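# Hang the towel through the towel ring

## Task

Get the towel hanging through the towel ring so that no part of it rests on the table or touches the stand's base or its arm.

## Robot and tools

Robot: two arms, left_arm (carrying a left hand) and right_arm (carrying a right hand), each with five fingers. Calibrated base positions in the scene frame: left_arm (+0.052, +0.498, 0) m, right_arm (-0.033, -0.395, 0) m, both turned very slightly about z. A two-camera stand is fixed to the floor behind the arms.

Frames: the scene frame has its origin at table-top height, midway between the nominal bases; +z is up, +x points out over the table, and left_arm is on +y. Each arm's printed hand position, orientation, velocities and targets are in that arm's own base frame; fixed cameras and the table use the scene frame. Printed poses can be off by a few centimetres.

Hand point: a point that moves with the palm, 0.15 m out from the wrist flange and 0.05 m in front of the palm. Its +z runs along straight fingers, +y comes out of the palm, +x runs across the palm away from the thumb on the right hand and toward the thumb on the left. Straight fingertips end 0.06 to 0.07 m past the point. A bracket on the little-finger side of the wrist can strike things, and with fingers level the wrist may sit lower than the hand and reach the table first.

Row layout (28 numbers, all within -1 to 1), the same for execute_actions and move: left_arm dx, dy, dz, rx, ry, rz; left hand little, ring, middle, index, thumb_bend, thumb_turn, force_limit, speed; then the same 14 for right_arm. Pose numbers are offsets, not poses: each counts from that arm's current Hand target, along that arm's base axes, with the rotation made about the Hand target's position. Scale: 1.0 = 0.6 m for dx, dy, dz and 180 degrees for the rotation vector rx, ry, rz. All zeros re-requests the current Hand target. Finger numbers are absolute targets: -1 open/straight, +1 curled; thumb_bend -1 straight to +1 bent; thumb_turn -1 beside the palm to +1 opposite the fingers. force_limit maps -1..+1 to about 0..10 N at the fingertip (0..15 N for the two thumb motors); speed goes from nearly 0 at -1 to full at +0.48 and above. Every row must repeat the hand's last sent eight numbers to keep it unchanged; before any were sent, use hand_measured plus hand_force_limit and hand_speed. With the thumb turned in front, objects about 0.035 to 0.065 m thick (handles down to 0.025 m) can be held. For a soft grip, close slowly (speed -0.94 or lower).

execute_actions: actions is a list of actions, each a table of up to 15 rows of 28 numbers, one row per 1/30 s step; a short table repeats its last row. All rows in an action count from the Hand target at that action's start, so a repeated offset moves further. cameras: names, ["all"], [] or null (null means all only when actions is empty). An empty actions list just returns state and images.

move: target is one 28-number row or a list of up to 15 rows; every row's offsets count from the same starting Hand targets. speed in m/s, 0.002 to 3.6 (default 0.25), one value or one per target; turns are capped at twice that in rad/s. blend in metres rounds corners in a list (0 = stop at each). stop_force in N, 3 to 120, one value for both arms, ends an arm's path on felt push against its motion; do not rely on it with a turning hand or to detect light pushes, and leave it out when backing off a contact. zero (only with stop_force, default true) re-zeroes before moving. blocking=false returns early and cannot be combined with stop_force. Paths are straight, do not avoid obstacles, and time out after 10 s. Avoid paths passing close to an arm's own base.

wait: seconds from 0 to 10; arms hold their last command. stop: brakes a running move. zoom_image: camera (cam_head_left, cam_head_right or cam_high) and region [x0, y0, x1, y1] in pixels, at most 504 wide and tall, from the latest image. show_instructions: shows reference pages. zero_wrist_force: arm is left_arm or right_arm; subtracts the current wrist reading. finished_scene: scene is the current scene's integer; it ends the scene irreversibly.

Results: per arm, end_effector_position (m), end_effector_quat_wxyz, velocities, Hand target (the commanded pose after clipping, which the next offsets start from), joint positions and torques, Wrist force and Wrist torque in the flange's axes plus a peak line, and hand_measured, hand_stopped_by (moving, target, force, stalled, fault) and hand_load_n (positive = finger pushed open; a dropped grip shows as load near 0). A move adds a "move:" line with the ending (done, off_target, moving, held, fault) and limits (paced = pose clipped, held = steps withheld). The hand point often rests short of the Hand target; send the missing distance as an offset. Orientation commands are clipped to 32 degrees from the measured one each step.

Cameras: cam_head_left, cam_head_right (672x504, on one head bar) and cam_high (672x504, fixed), with calibration given.

Avoid: letting anything fall off or leaving it off the table; dropping or releasing moving parts; hitting the table, stand or other fixed things; pushing past firm contacts (the arms are stiff: about 150 N net force or joint torque limits of 136 N m shoulder/elbow and 25.4 N m wrist cause a 10 s stop); arm-to-arm contact, including one hand closing on the other's fingers; overloading fingers; long stretched or straining poses that heat motors (85 °C brakes the arm).

Each tool is called as name(argument=value, ...) on one line, values as JSON.

Reference images:

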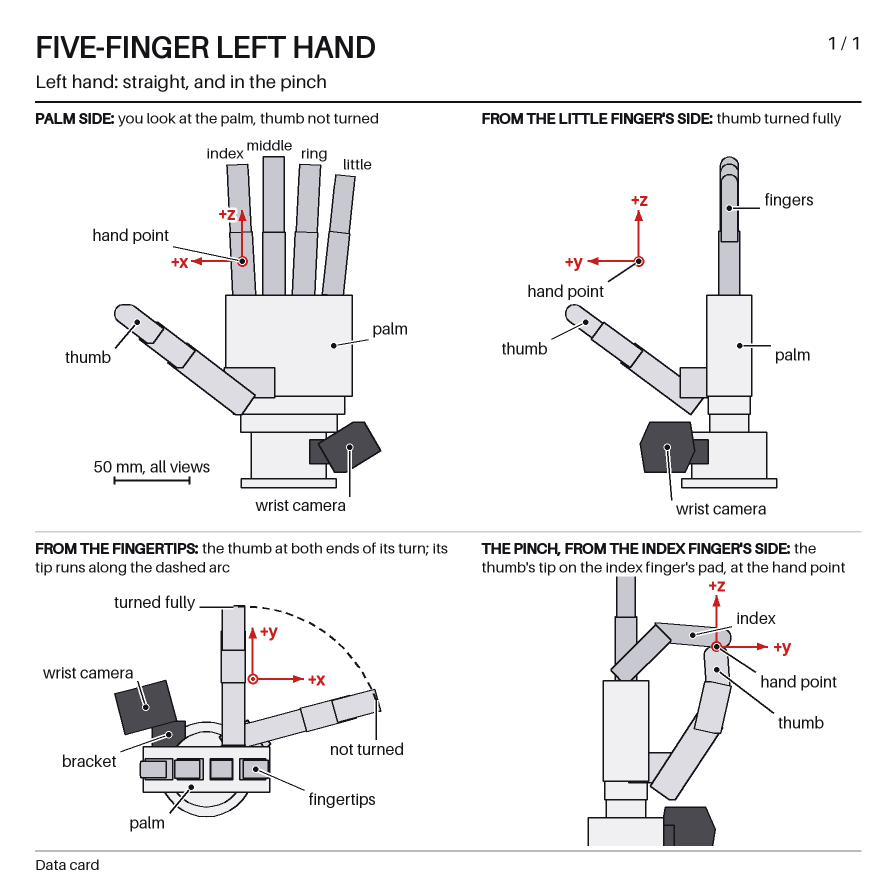

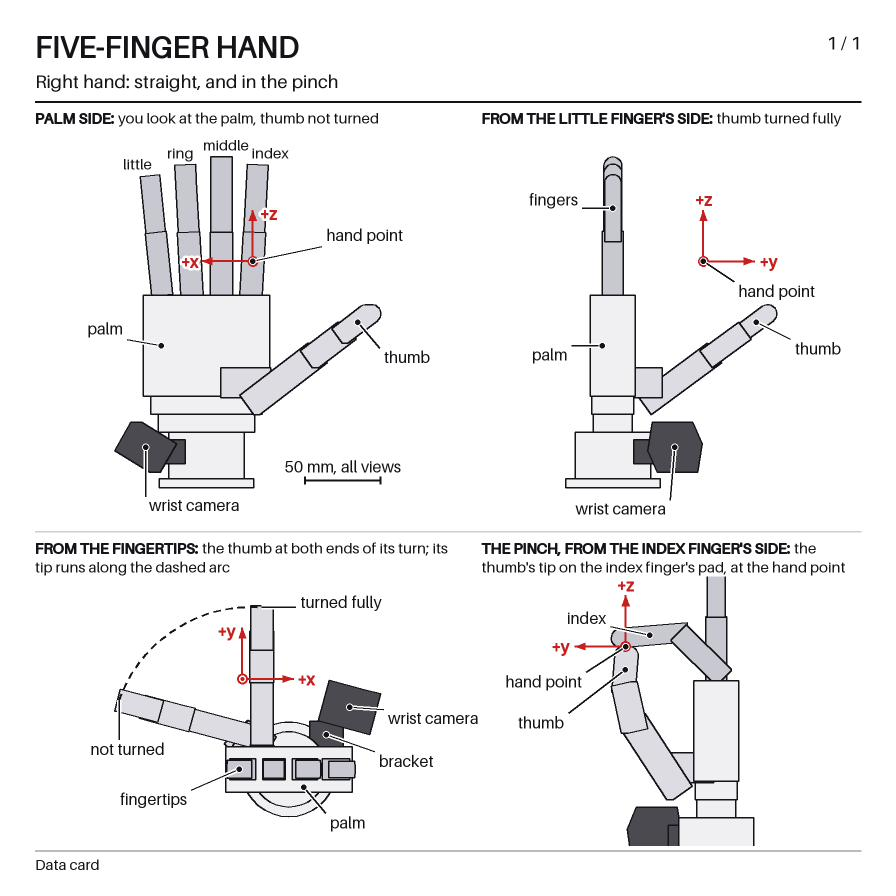

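## Session

execute_actions(actions=[])

Scene clock: 0.00 s.
left_arm: end_effector_position=(+0.9258, -0.2915, +0.1085) hand_measured=(-1.000, -1.000, -1.000, -1.000, -1.000, -1.000) hand_load_n=(+0.0, -0.5, +0.0, +0.0, +0.0, +0.0) hand_stopped_by=(target, target, target, target, target, target) hand_force_limit=0.00 hand_speed=-0.80 end_effector_quat_wxyz=(+0.729, +0.425, +0.536, -0.033) | right_arm: end_effector_position=(+0.5366, -0.1083, +0.2352) hand_measured=(-1.000, -1.000, -1.000, -1.000, -1.000, -1.000) hand_load_n=(+0.0, +0.0, +0.0, +0.0, +0.0, +0.0) hand_stopped_by=(target, target, target, target, target, target) hand_force_limit=0.00 hand_speed=-0.80 end_effector_quat_wxyz=(+0.116, +0.216, +0.968, -0.047)
Joint positions: left_arm=[3.077 -2.588 -1.103 3.773 -0.921 -0.995] | right_arm=[-0.561 -1.241 1.414 1.148 1.582 -1.694]
Joint velocities: within noise
Joint torques (N m): no reading
Motor temperatures (°C): left_arm=[33 31 33 40 39 41] | right_arm=[31 36 28 39 41 44]
Wrist force (N): no reading
Wrist torque (N m): no reading
Wrist force, peak (N): no reading
Hand target: left_arm +0.9258, -0.2915, +0.1085; +0.729, +0.425, +0.536, -0.033 | right_arm +0.5366, -0.1083, +0.2352; +0.116, +0.216, +0.968, -0.047

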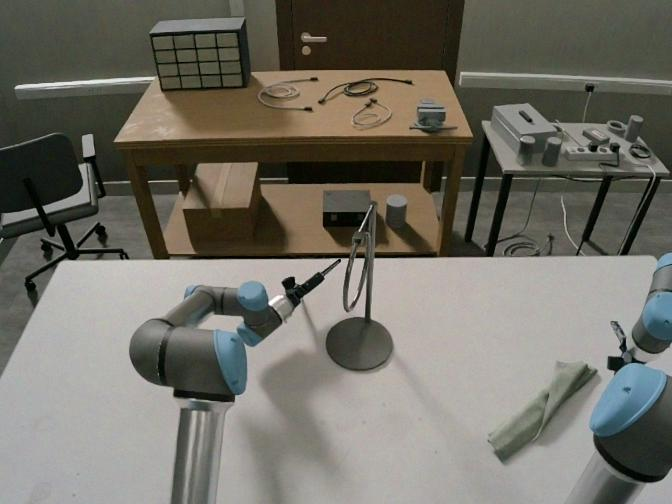

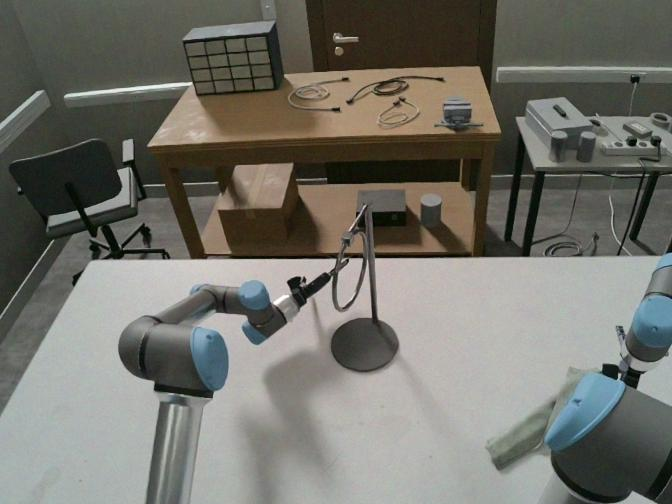

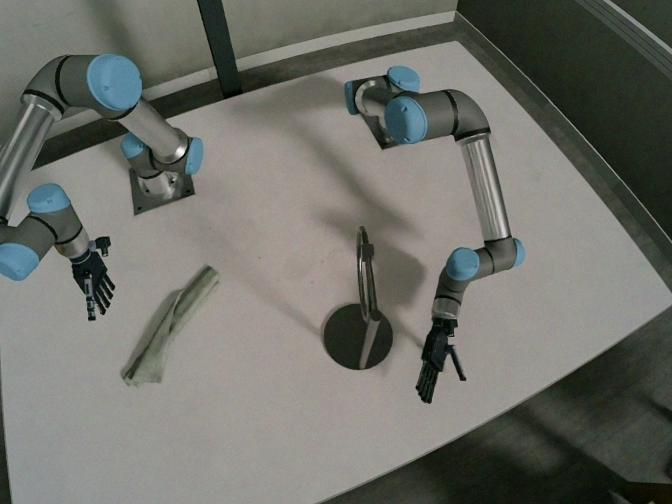

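zoom_image(camera="cam_head_left", region=[270, 180, 460, 390])

zoom_image(camera="cam_head_right", region=[270, 180, 460, 390])

zoom_image(camera="cam_high", region=[280, 200, 480, 400])

zoom_image(camera="cam_high", region=[60, 220, 260, 420])

zoom_image(camera="cam_head_left", region=[460, 240, 672, 504])

Scaled by 2.400 from the camera's 672x504 image, which has a finer 960x720 frame.

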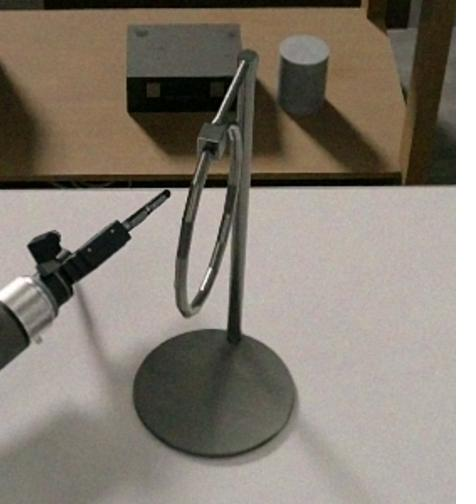

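Scaled by 2.400 from the camera's 672x504 image, which has a finer 960x720 frame.

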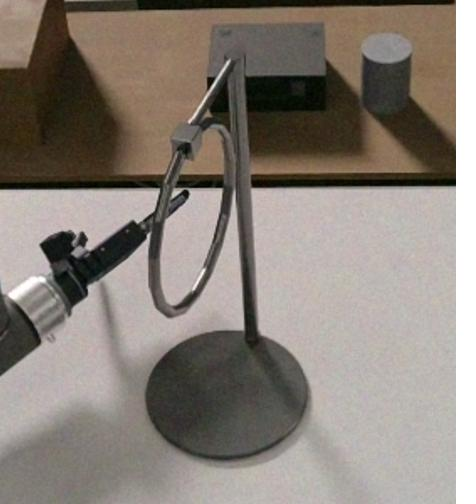

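Scaled by 2.520 from the camera's 672x504 image, which has a finer 960x720 frame.

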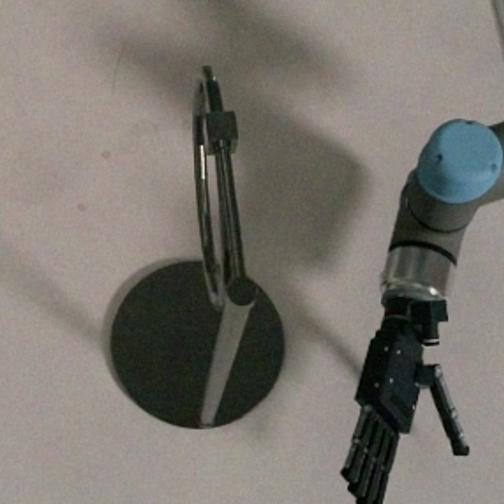

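Scaled by 2.520 from the camera's 672x504 image, which has a finer 960x720 frame.

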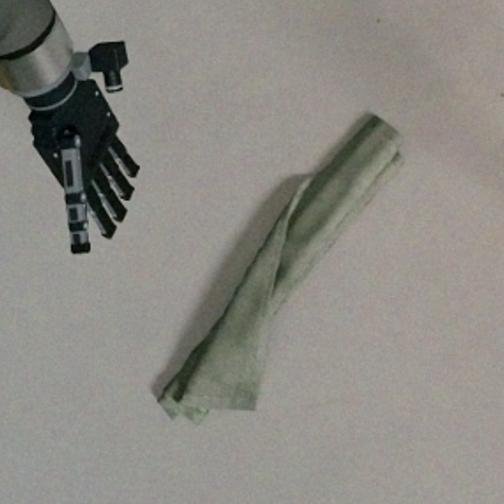

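Scaled by 1.909 from the camera's 672x504 image, which has a finer 960x720 frame.

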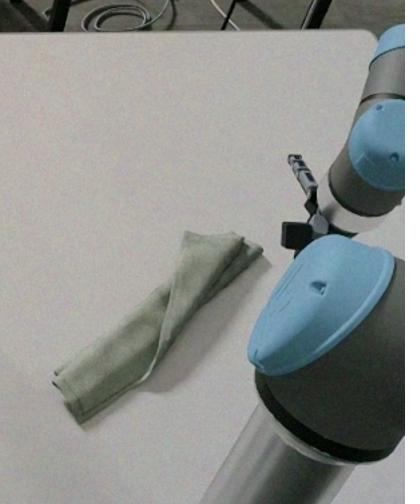

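move(target=[0,0,0,0,0,0,-1,-1,-1,-1,-1,-1,0,-0.8,-0.1607,0.3112,-0.025,-0.2580,-0.1687,0.7808,-1,-1,-1,-1,-1,1,0,0], speed=0.3, cameras=["all"])

Scene clock: 114.20 s.
left_arm: end_effector_position=(+0.9258, -0.2915, +0.1085) hand_measured=(-1.000, -1.000, -1.000, -1.000, -1.000, -1.000) hand_load_n=(+0.0, +0.5, +0.0, +0.0, +0.0, +0.0) hand_stopped_by=(target, target, target, target, target, target) hand_force_limit=0.00 hand_speed=-0.80 end_effector_quat_wxyz=(+0.729, +0.425, +0.536, -0.033) | right_arm: end_effector_position=(+0.4402, +0.0785, +0.2202) hand_measured=(-1.000, -1.000, -1.000, -1.000, -1.000, +1.000) hand_load_n=(+0.0, +0.0, +0.0, +0.0, +0.0, +0.0) hand_stopped_by=(target, target, target, target, target, target) hand_force_limit=0.00 hand_speed=0.00 end_effector_quat_wxyz=(-0.324, +0.843, -0.400, +0.154)
Joint positions: left_arm=[3.077 -2.588 -1.103 3.773 -0.921 -0.995] | right_arm=[-0.437 -1.443 1.705 0.937 0.923 -4.137]
Joint torques (N m): left_arm=[0.92 51.69 18.25 1.52 -0.25 -0.26] | right_arm=[-9.04 -33.56 -21.76 -0.83 1.17 -0.92]
Wrist force (N): left_arm=[0.2 0.1 -0.1] | right_arm=[-1.4 0.6 0.2]
Wrist torque (N m): left_arm=[0.03 -0.04 0.02] | right_arm=[-0.03 0.27 -0.11]
Wrist force, peak (N): left_arm=[0.5 0.0 -0.2] | right_arm=[-1.7 0.7 0.5]
Hand target: left_arm +0.9258, -0.2915, +0.1085; +0.729, +0.425, +0.536, -0.033 | right_arm +0.4402, +0.0785, +0.2202; -0.324, +0.843, -0.400, +0.154
Off the commanded pose: left_arm 0.000 m, 0 deg | right_arm 0.000 m, 0 deg.
move: done

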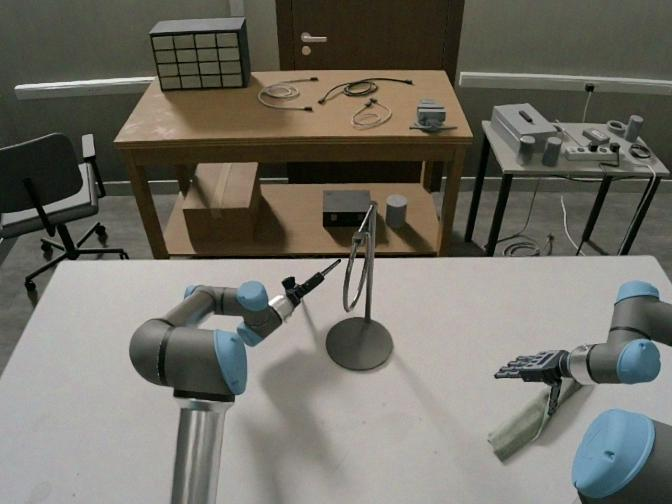

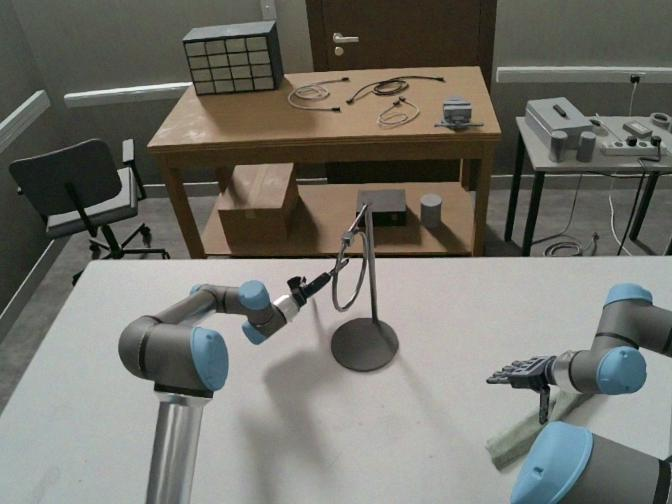

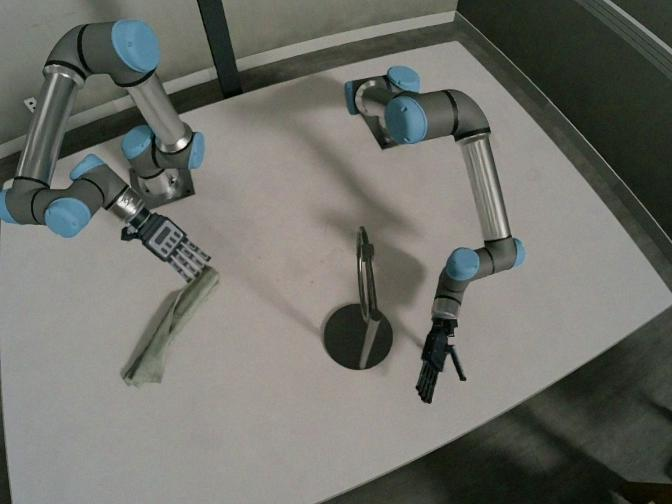

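zoom_image(camera="cam_high", region=[100, 160, 260, 320])

zoom_image(camera="cam_head_left", region=[470, 320, 630, 480])

zoom_image(camera="cam_head_right", region=[470, 320, 630, 480])

zoom_image(camera="cam_high", region=[380, 280, 520, 420])

zoom_image(camera="cam_high", region=[320, 40, 460, 180])

Scaled by 3.150 from the camera's 672x504 image, which has a finer 960x720 frame.

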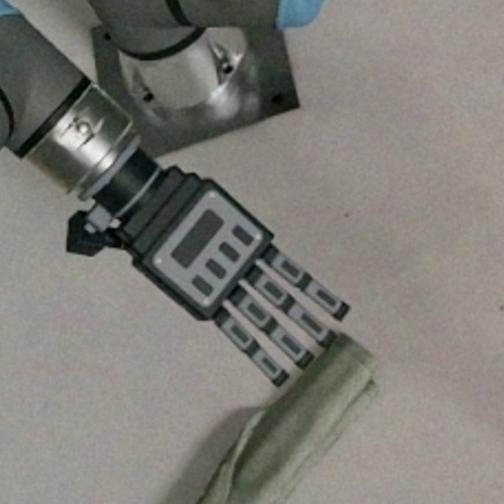

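Scaled by 3.150 from the camera's 672x504 image, which has a finer 960x720 frame.

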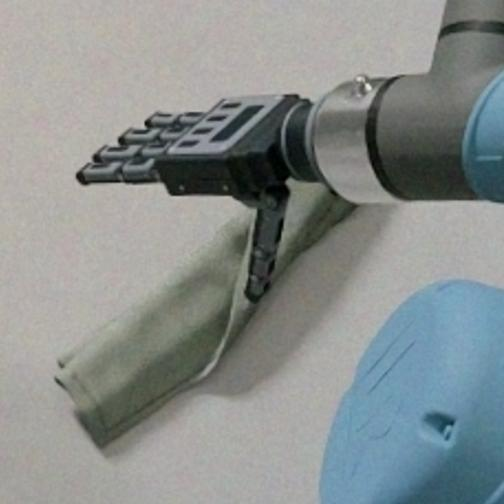

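Scaled by 3.150 from the camera's 672x504 image, which has a finer 960x720 frame.

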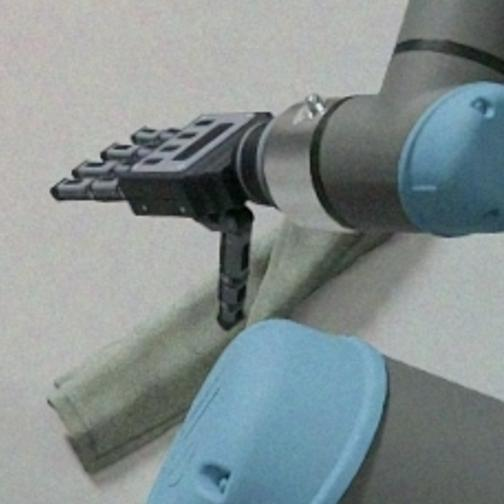

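Scaled by 3.600 from the camera's 672x504 image, which has a finer 960x720 frame.

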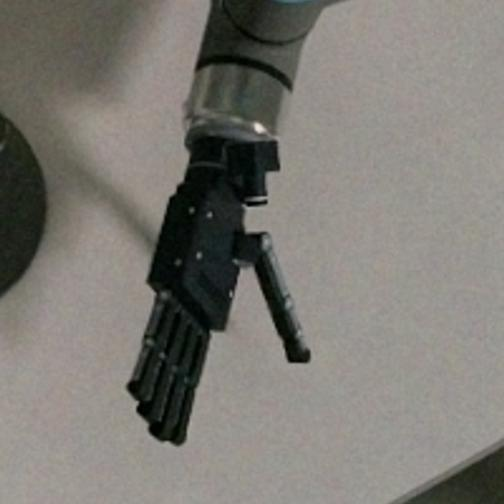

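Scaled by 3.600 from the camera's 672x504 image, which has a finer 960x720 frame.

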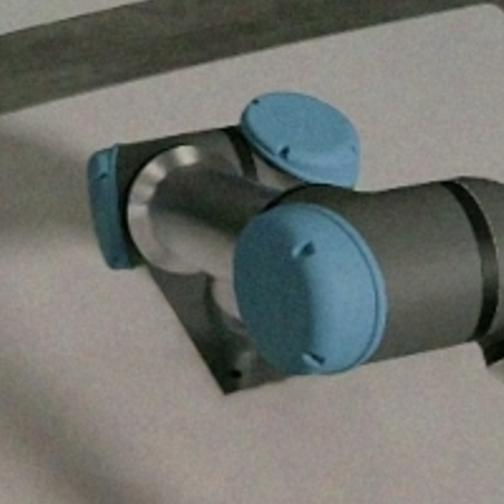

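move(target=[0,0,0,0,0,0,-1,-1,-1,-1,-1,-1,0,-0.8,0.0043,-0.0048,-0.2667,0,0,-0.033,-1,-1,-1,-1,-1,1,0,0], speed=0.15, cameras=["all"])

zoom_image(camera="cam_head_left", region=[470, 340, 630, 500])

zoom_image(camera="cam_high", region=[120, 200, 260, 340])

Scene clock: 144.10 s.
left_arm: end_effector_position=(+0.9258, -0.2915, +0.1085) hand_measured=(-1.000, -1.000, -1.000, -1.000, -1.000, -1.000) hand_load_n=(+0.0, +0.0, +0.0, +0.0, +0.0, +0.0) hand_stopped_by=(target, target, target, target, target, target) hand_force_limit=0.00 hand_speed=-0.80 end_effector_quat_wxyz=(+0.729, +0.425, +0.536, -0.033) | right_arm: end_effector_position=(+0.4427, +0.0756, +0.0602) hand_measured=(-1.000, -1.000, -1.000, -1.000, -1.000, +1.000) hand_load_n=(+0.0, +0.0, +0.0, +0.0, +0.0, +0.0) hand_stopped_by=(target, target, target, target, target, target) hand_force_limit=0.00 hand_speed=0.00 end_effector_quat_wxyz=(-0.316, +0.822, -0.443, +0.170)
Joint positions: left_arm=[3.077 -2.588 -1.103 3.773 -0.921 -0.995] | right_arm=[-0.431 -1.3 1.968 0.458 0.967 -4.014]
Joint torques (N m): left_arm=[0.64 52.5 18.36 1.36 -0.32 -0.22] | right_arm=[1.61 -30.82 -21.05 -0.54 -1.98 -0.73]
Wrist force (N): left_arm=[0.1 0.0 0.0] | right_arm=[-1.5 0.3 0.4]
Wrist torque (N m): left_arm=[-0.01 -0.02 0.01] | right_arm=[-0.12 0.34 -0.04]
Wrist force, peak (N): left_arm=[0.5 0.0 0.1] | right_arm=[-1.2 1.5 1.5]
Hand target: left_arm +0.9258, -0.2915, +0.1085; +0.729, +0.425, +0.536, -0.033 | right_arm +0.4428, +0.0756, +0.0602; -0.316, +0.822, -0.443, +0.170
Off the commanded pose: left_arm 0.000 m, 0 deg | right_arm 0.000 m, 0 deg.
move: done

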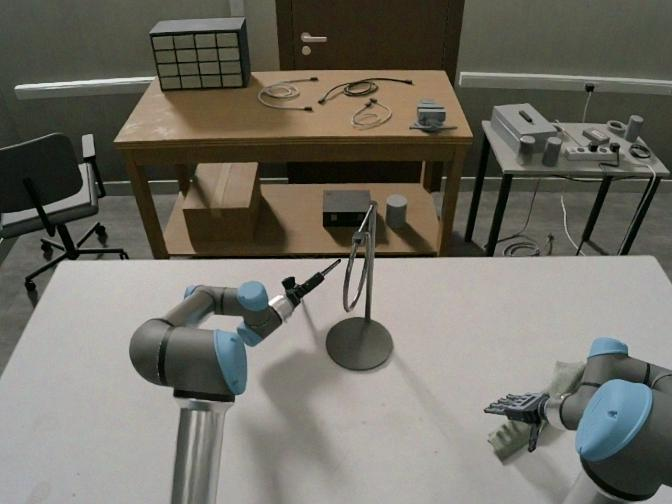

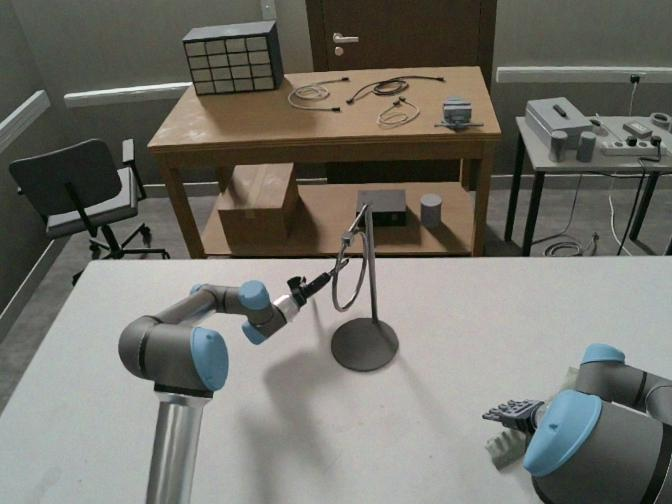

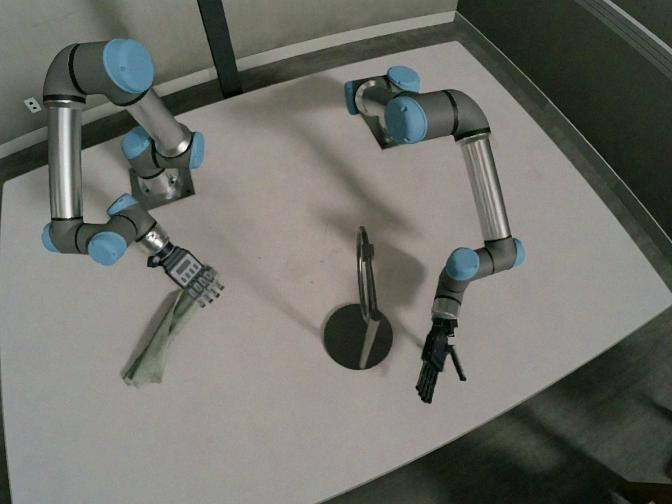

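Scaled by 3.150 from the camera's 672x504 image, which has a finer 960x720 frame.

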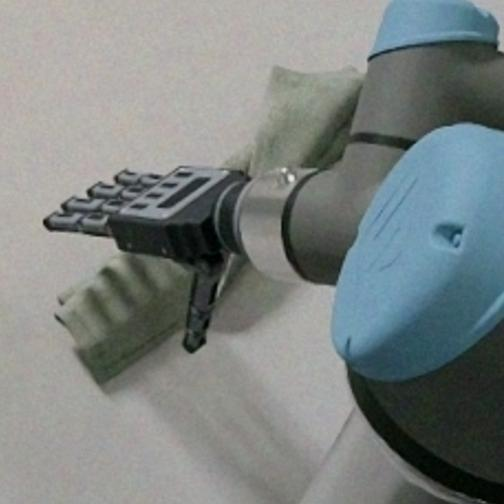

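Scaled by 3.600 from the camera's 672x504 image, which has a finer 960x720 frame.

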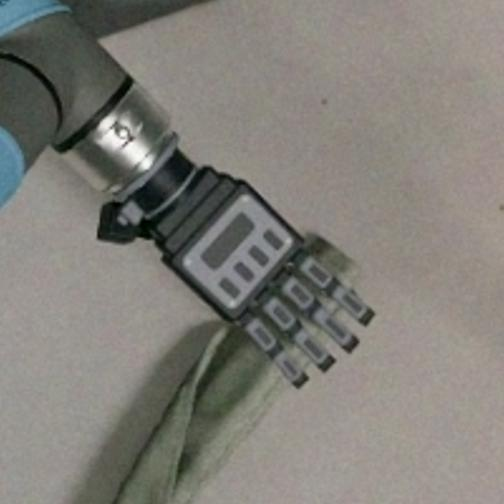

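move(target=[0,0,0,0,0,0,-1,-1,-1,-1,-1,-1,0,-0.8,0,0,-0.1,0,0,0,-1,-1,-1,-1,-1,1,0,0], speed=0.03, stop_force=4, cameras=["all"])

zoom_image(camera="cam_head_left", region=[470, 340, 630, 500])

Scene clock: 151.83 s.
left_arm: end_effector_position=(+0.9258, -0.2915, +0.1085) hand_measured=(-1.000, -1.000, -1.000, -1.000, -1.000, -1.000) hand_load_n=(+0.0, +0.0, +0.0, +0.0, +0.0, +0.0) hand_stopped_by=(target, target, target, target, target, target) hand_force_limit=0.00 hand_speed=-0.80 end_effector_quat_wxyz=(+0.729, +0.425, +0.536, -0.033) | right_arm: end_effector_position=(+0.4428, +0.0756, +0.0128) hand_measured=(-1.000, -1.000, -1.000, -1.000, -1.000, +1.000) hand_load_n=(+0.0, +0.0, +0.0, +0.0, +0.0, +0.0) hand_stopped_by=(target, target, target, target, target, target) hand_force_limit=0.00 hand_speed=0.00 end_effector_quat_wxyz=(-0.316, +0.822, -0.443, +0.170)
Joint positions: left_arm=[3.077 -2.588 -1.103 3.773 -0.921 -0.995] | right_arm=[-0.432 -1.219 2.012 0.332 0.967 -4.014]
Joint torques (N m): left_arm=[0.89 51.83 19.43 1.4 -0.39 -0.29] | right_arm=[10.42 -32.98 -24.1 -1.11 0.66 -1.28]
Wrist force (N): left_arm=[0.2 0.0 0.0] | right_arm=[-0.1 -1.9 -3.6]
Wrist torque (N m): left_arm=[-0.01 -0.03 0.01] | right_arm=[0.17 0.41 0.00]
Wrist force, peak (N): left_arm=[0.5 0.1 0.0] | right_arm=[0.1 -15.5 -41.7]
Hand target: left_arm +0.9258, -0.2915, +0.1085; +0.729, +0.425, +0.536, -0.033 | right_arm +0.4428, +0.0756, +0.0128; -0.316, +0.822, -0.443, +0.170 (not the last commanded pose)
Off the commanded pose: left_arm 0.000 m, 0 deg | right_arm 0.013 m, 0 deg.
move: contact (right_arm)

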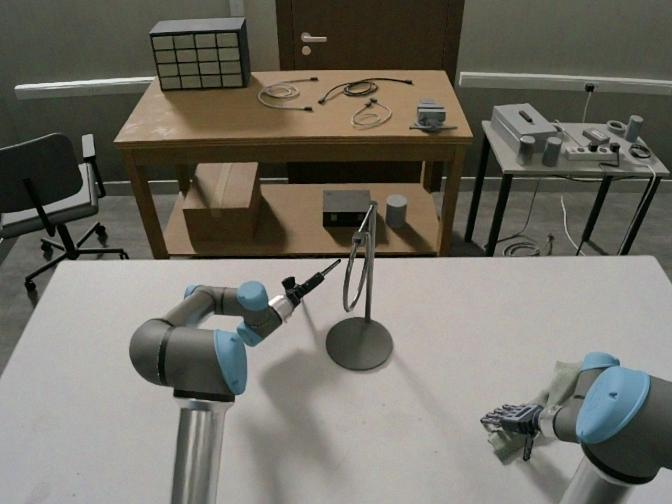

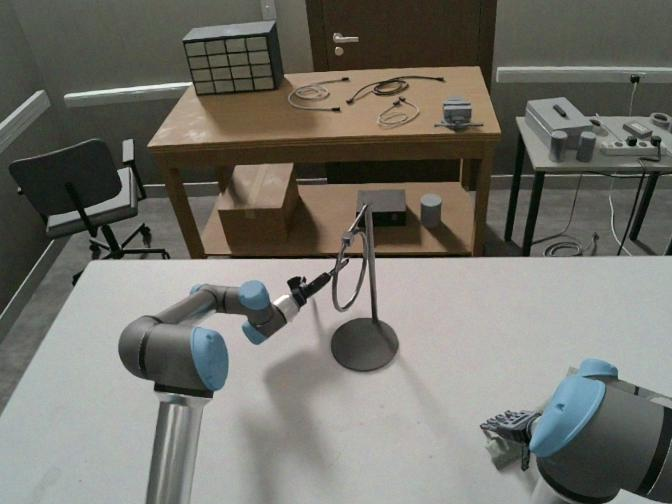

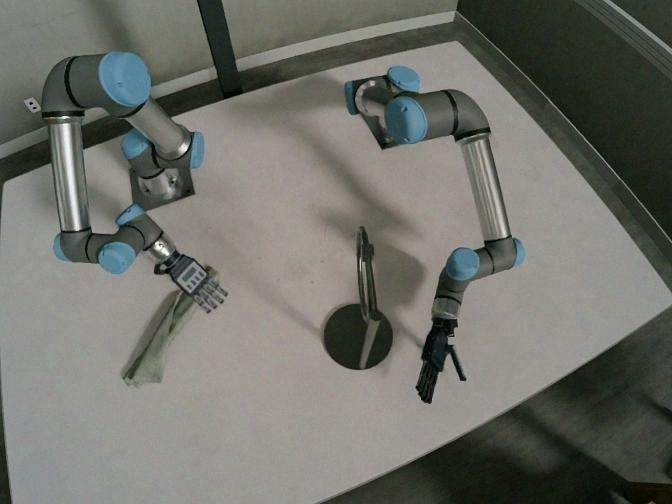

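Scaled by 3.150 from the camera's 672x504 image, which has a finer 960x720 frame.

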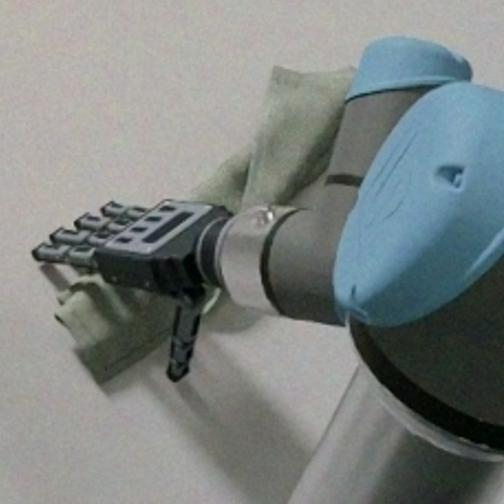

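move(target=[0,0,0,0,0,0,-1,-1,-1,-1,-1,-1,0,-0.8,0,0,0.015,0,0,0,-1,-1,-1,-1,-1,1,0,0], speed=0.03)

move(target=[0,0,0,0,0,0,-1,-1,-1,-1,-1,-1,0,-0.8,0,0,0,0,0,0,-0.2,-0.2,-0.2,-0.2,-0.6,1,0,-0.4], speed=0.03, cameras=["all"])

zoom_image(camera="cam_head_left", region=[470, 340, 630, 500])

zoom_image(camera="cam_high", region=[120, 200, 260, 340])

Scene clock: 158.40 s.
left_arm: end_effector_position=(+0.9258, -0.2915, +0.1085) hand_measured=(-1.000, -1.000, -1.000, -1.000, -1.000, -1.000) hand_load_n=(+0.0, +0.0, +0.0, +0.0, +0.0, +0.0) hand_stopped_by=(target, target, target, target, target, target) hand_force_limit=0.00 hand_speed=-0.80 end_effector_quat_wxyz=(+0.729, +0.425, +0.536, -0.033) | right_arm: end_effector_position=(+0.4428, +0.0756, +0.0220) hand_measured=(-1.000, -1.000, -1.000, -1.000, -1.000, +1.000) hand_load_n=(+0.0, +0.0, +0.0, +0.0, +0.0, +0.0) hand_stopped_by=(target, target, target, target, target, target) hand_force_limit=0.00 hand_speed=0.00 end_effector_quat_wxyz=(-0.316, +0.822, -0.443, +0.170)
Joint positions: left_arm=[3.077 -2.588 -1.103 3.773 -0.921 -0.995] | right_arm=[-0.432 -1.236 2.005 0.356 0.967 -4.014]
Joint torques (N m): left_arm=[0.81 52.15 18.17 1.17 -0.33 -0.34] | right_arm=[7.55 -15.52 -15.44 -0.96 -0.4 -0.56]
Wrist force (N): left_arm=[0.2 0.1 -0.1] | right_arm=[-1.2 0.4 0.2]
Wrist torque (N m): left_arm=[0.02 -0.03 0.01] | right_arm=[-0.07 0.27 -0.02]
Wrist force, peak (N): left_arm=[0.5 0.2 0.0] | right_arm=[0.0 -1.7 -4.1]
Hand target: left_arm +0.9258, -0.2915, +0.1085; +0.729, +0.425, +0.536, -0.033 | right_arm +0.4428, +0.0756, +0.0218; -0.316, +0.822, -0.443, +0.170
Off the commanded pose: left_arm 0.000 m, 0 deg | right_arm 0.000 m, 0 deg.
move: done

Scene clock: 159.17 s.
left_arm: end_effector_position=(+0.9258, -0.2915, +0.1085) hand_measured=(-1.000, -1.000, -1.000, -1.000, -1.000, -1.000) hand_load_n=(+0.0, +0.0, +0.0, +0.0, +0.0, +0.0) hand_stopped_by=(target, target, target, target, target, target) hand_force_limit=0.00 hand_speed=-0.80 end_effector_quat_wxyz=(+0.729, +0.425, +0.536, -0.033) | right_arm: end_effector_position=(+0.4428, +0.0756, +0.0218) hand_measured=(-0.200, -0.628, -0.792, -0.632, -0.600, +1.000) hand_load_n=(+0.0, +11.0, +7.0, +12.0, +0.5, +0.0) hand_stopped_by=(target, force, force, force, target, target) hand_force_limit=0.00 hand_speed=-0.40 end_effector_quat_wxyz=(-0.316, +0.822, -0.443, +0.170)
Joint positions: left_arm=[3.077 -2.588 -1.103 3.773 -0.921 -0.995] | right_arm=[-0.432 -1.235 2.005 0.356 0.966 -4.014]
Joint torques (N m): left_arm=[0.58 51.28 18.84 1.36 -0.37 -0.3] | right_arm=[2.67 -0.44 10.95 7.26 8.86 -0.59]
Wrist force (N): left_arm=[0.0 -0.1 -0.1] | right_arm=[0.0 -35.6 -13.5]
Wrist torque (N m): left_arm=[-0.01 -0.01 0.01] | right_arm=[1.73 0.65 -0.77]
Wrist force, peak (N): left_arm=[0.2 0.1 -0.3] | right_arm=[0.0 -35.6 -13.5]
Hand target: left_arm +0.9258, -0.2915, +0.1085; +0.729, +0.425, +0.536, -0.033 | right_arm +0.4428, +0.0756, +0.0218; -0.316, +0.822, -0.443, +0.170
Off the commanded pose: left_arm 0.000 m, 0 deg | right_arm 0.000 m, 0 deg.
move: done

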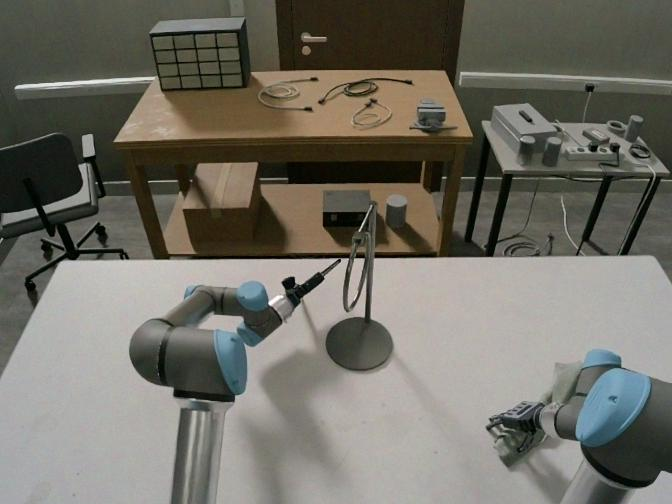

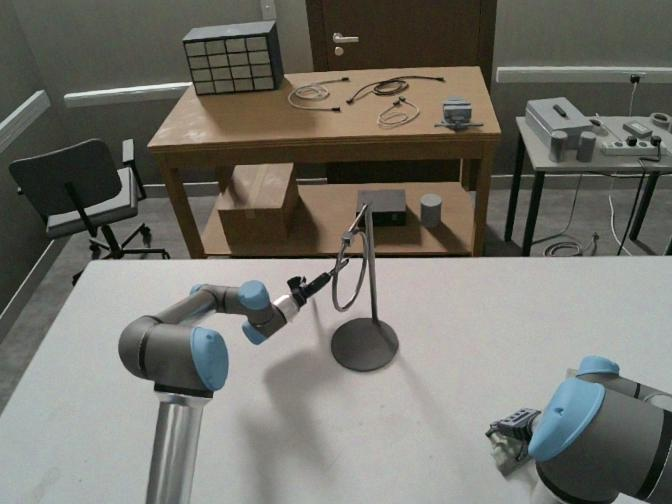

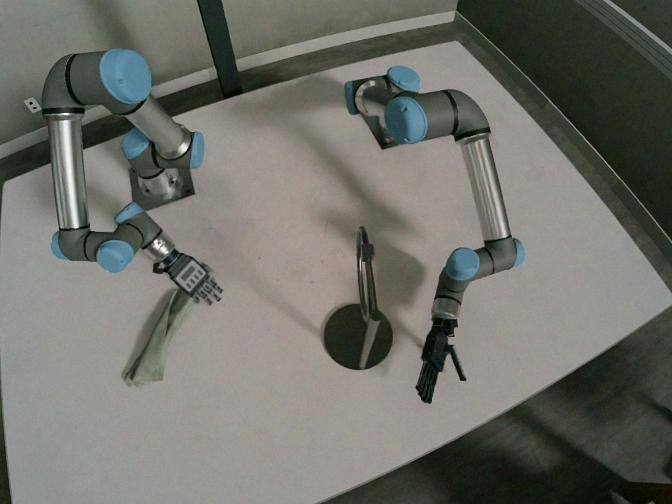

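Scaled by 3.150 from the camera's 672x504 image, which has a finer 960x720 frame.

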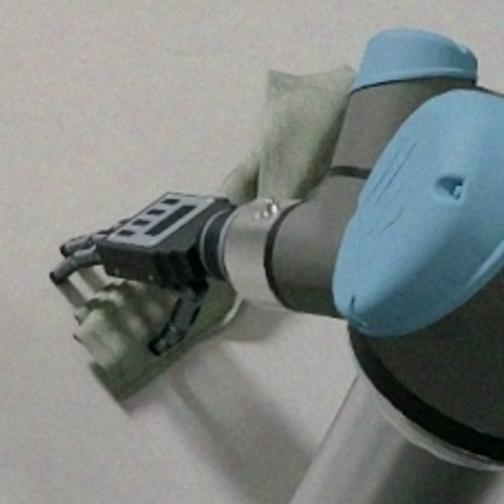

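Scaled by 3.600 from the camera's 672x504 image, which has a finer 960x720 frame.

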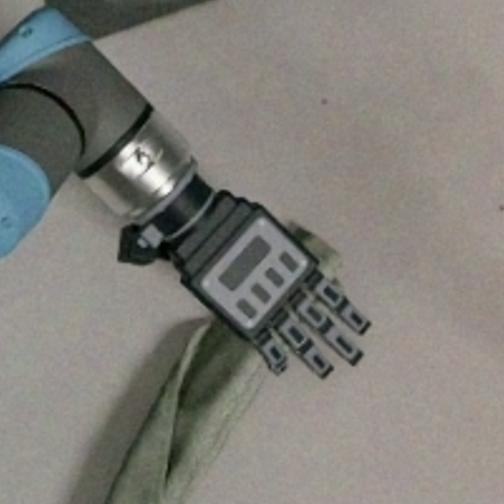

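move(target=[[0,0,0,0,0,0,-1,-1,-1,-1,-1,-1,0,-0.8,0,0,0.06,0,0,0,-0.9,-0.9,-0.9,-0.9,-1,1,0,-0.4],[0,0,0,0,0,0,-1,-1,-1,-1,-1,-1,0,-0.8,0.0142,0.0087,0.06,0,0,0,-0.25,-0.25,-0.25,-0.25,-1,1,0,-0.4]], speed=0.05, cameras=["all"])

zoom_image(camera="cam_head_left", region=[470, 340, 630, 500])

zoom_image(camera="cam_high", region=[120, 200, 260, 340])

Scene clock: 171.70 s.
left_arm: end_effector_position=(+0.9258, -0.2915, +0.1085) hand_measured=(-1.000, -1.000, -1.000, -1.000, -1.000, -1.000) hand_load_n=(+0.0, +0.0, +0.0, +0.0, +0.0, +0.0) hand_stopped_by=(target, target, target, target, target, target) hand_force_limit=0.00 hand_speed=-0.80 end_effector_quat_wxyz=(+0.729, +0.425, +0.536, -0.033) | right_arm: end_effector_position=(+0.4513, +0.0808, +0.0578) hand_measured=(-0.250, -0.250, -0.250, -0.250, -1.000, +1.000) hand_load_n=(+0.0, +0.0, +0.0, +0.5, +0.0, +0.0) hand_stopped_by=(target, target, target, target, target, target) hand_force_limit=0.00 hand_speed=-0.40 end_effector_quat_wxyz=(-0.316, +0.822, -0.443, +0.170)
Joint positions: left_arm=[3.077 -2.588 -1.103 3.773 -0.921 -0.995] | right_arm=[-0.407 -1.282 1.946 0.447 0.977 -3.987]
Joint torques (N m): left_arm=[0.54 51.57 19.21 1.36 -0.55 -0.22] | right_arm=[-9.78 -39.61 -5.2 3.94 -2.01 0.73]
Wrist force (N): left_arm=[0.1 -0.1 0.0] | right_arm=[-0.4 0.4 0.6]
Wrist torque (N m): left_arm=[-0.02 -0.02 0.02] | right_arm=[-0.07 0.16 0.04]
Wrist force, peak (N): left_arm=[0.4 -0.1 -0.1] | right_arm=[0.6 -36.5 -14.6]
Hand target: left_arm +0.9258, -0.2915, +0.1085; +0.729, +0.425, +0.536, -0.033 | right_arm +0.4513, +0.0808, +0.0578; -0.316, +0.822, -0.443, +0.170
Off the commanded pose: left_arm 0.000 m, 0 deg | right_arm 0.000 m, 0 deg.
move: done

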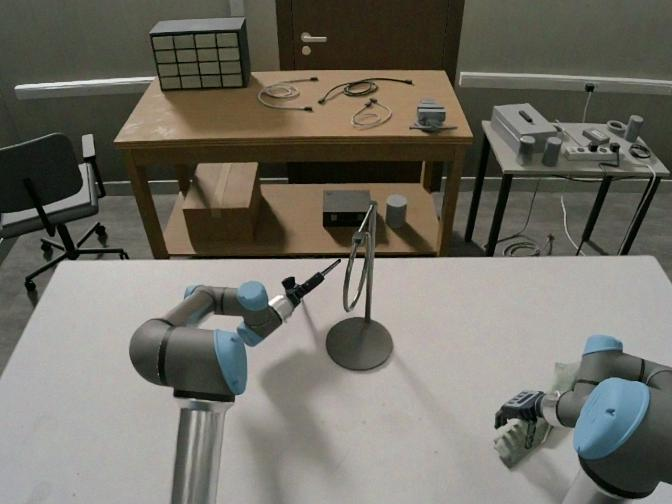

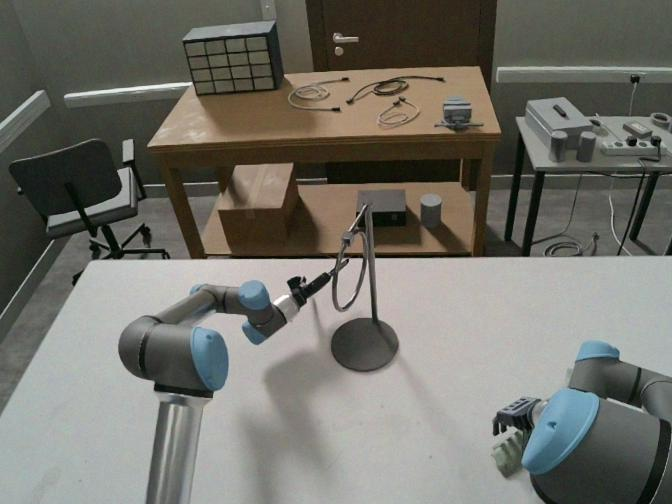

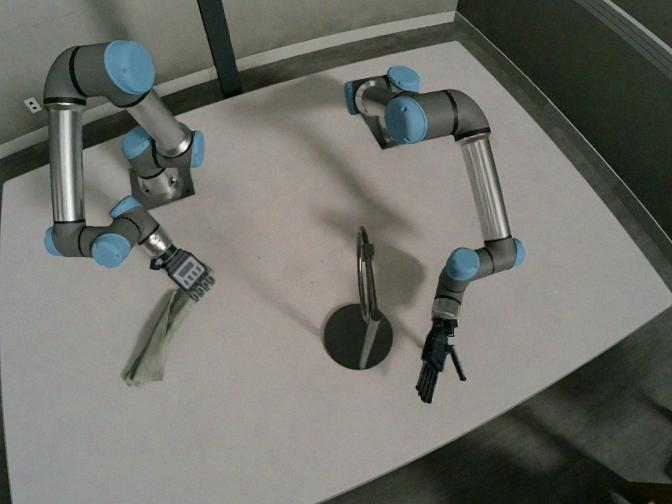

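Scaled by 3.150 from the camera's 672x504 image, which has a finer 960x720 frame.

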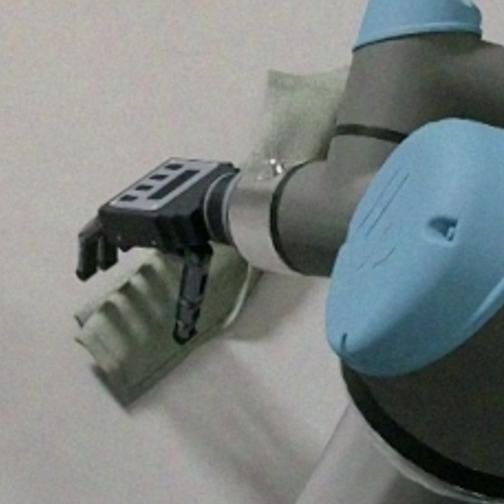

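Scaled by 3.600 from the camera's 672x504 image, which has a finer 960x720 frame.

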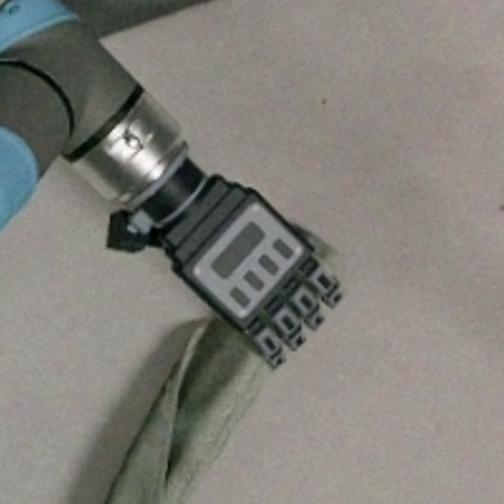

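move(target=[0,0,0,0,0,0,-1,-1,-1,-1,-1,-1,0,-0.8,0,0,-0.055,0,0,0,-0.25,-0.25,-0.25,-0.25,-1,1,0,-0.4], speed=0.012, stop_force=3, cameras=["all"])

zoom_image(camera="cam_head_left", region=[470, 340, 630, 500])

Scene clock: 177.90 s.
left_arm: end_effector_position=(+0.9258, -0.2915, +0.1085) hand_measured=(-1.000, -1.000, -1.000, -1.000, -1.000, -1.000) hand_load_n=(+0.0, +0.0, +0.0, +0.0, +0.0, +0.0) hand_stopped_by=(target, target, target, target, target, target) hand_force_limit=0.00 hand_speed=-0.80 end_effector_quat_wxyz=(+0.729, +0.425, +0.536, -0.033) | right_arm: end_effector_position=(+0.4513, +0.0808, +0.0304) hand_measured=(-0.250, -0.250, -0.250, -0.250, -1.000, +1.000) hand_load_n=(+0.0, +0.0, -0.5, -0.5, +0.0, +0.0) hand_stopped_by=(target, target, target, target, target, target) hand_force_limit=0.00 hand_speed=-0.40 end_effector_quat_wxyz=(-0.316, +0.822, -0.443, +0.170)
Joint positions: left_arm=[3.077 -2.588 -1.103 3.773 -0.921 -0.995] | right_arm=[-0.407 -1.237 1.973 0.375 0.977 -3.987]
Joint torques (N m): left_arm=[-0.29 52.52 19.96 1.24 -0.62 -0.19] | right_arm=[-7 -38.55 -25.11 4.23 1.61 -0.75]
Wrist force (N): left_arm=[0.3 0.2 -0.1] | right_arm=[0.9 -1.4 -1.2]
Wrist torque (N m): left_arm=[0.03 -0.06 0.02] | right_arm=[-0.03 0.20 -0.01]
Wrist force, peak (N): left_arm=[0.3 0.4 -0.1] | right_arm=[-0.5 -11.2 -9.5]
Hand target: left_arm +0.9258, -0.2915, +0.1085; +0.729, +0.425, +0.536, -0.033 | right_arm +0.4513, +0.0808, +0.0304; -0.316, +0.822, -0.443, +0.170 (not the last commanded pose)
Off the commanded pose: left_arm 0.000 m, 0 deg | right_arm 0.006 m, 0 deg.
move: contact (right_arm)

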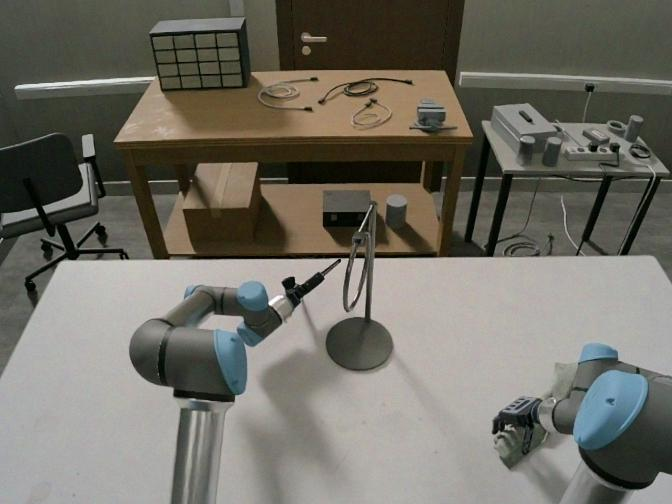

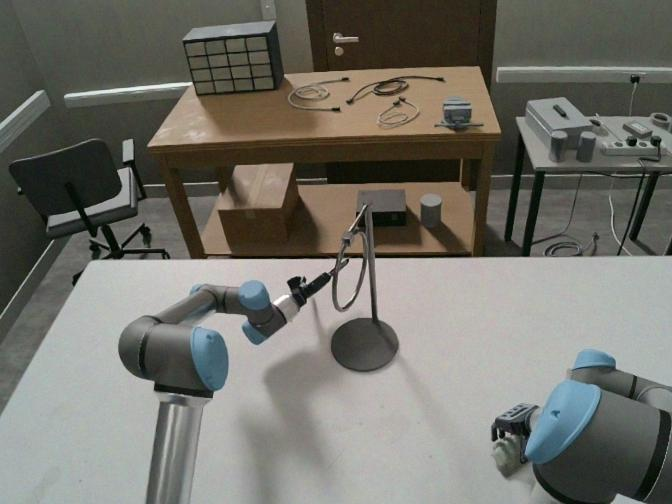

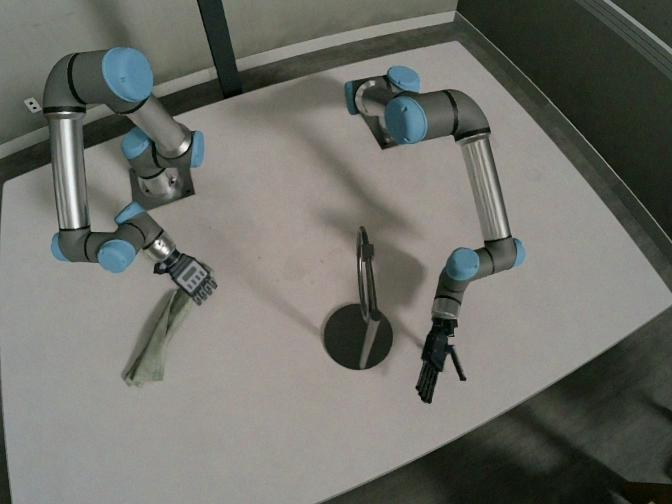

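Scaled by 3.150 from the camera's 672x504 image, which has a finer 960x720 frame.

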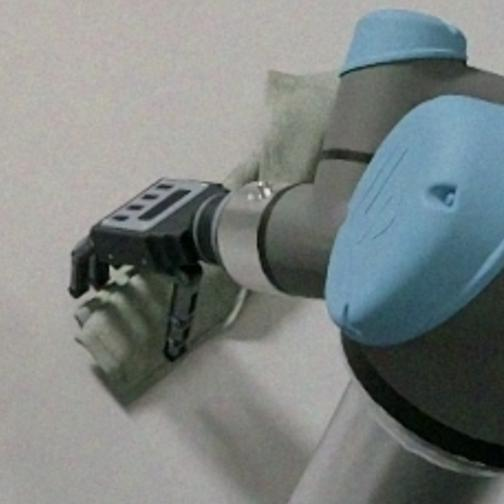

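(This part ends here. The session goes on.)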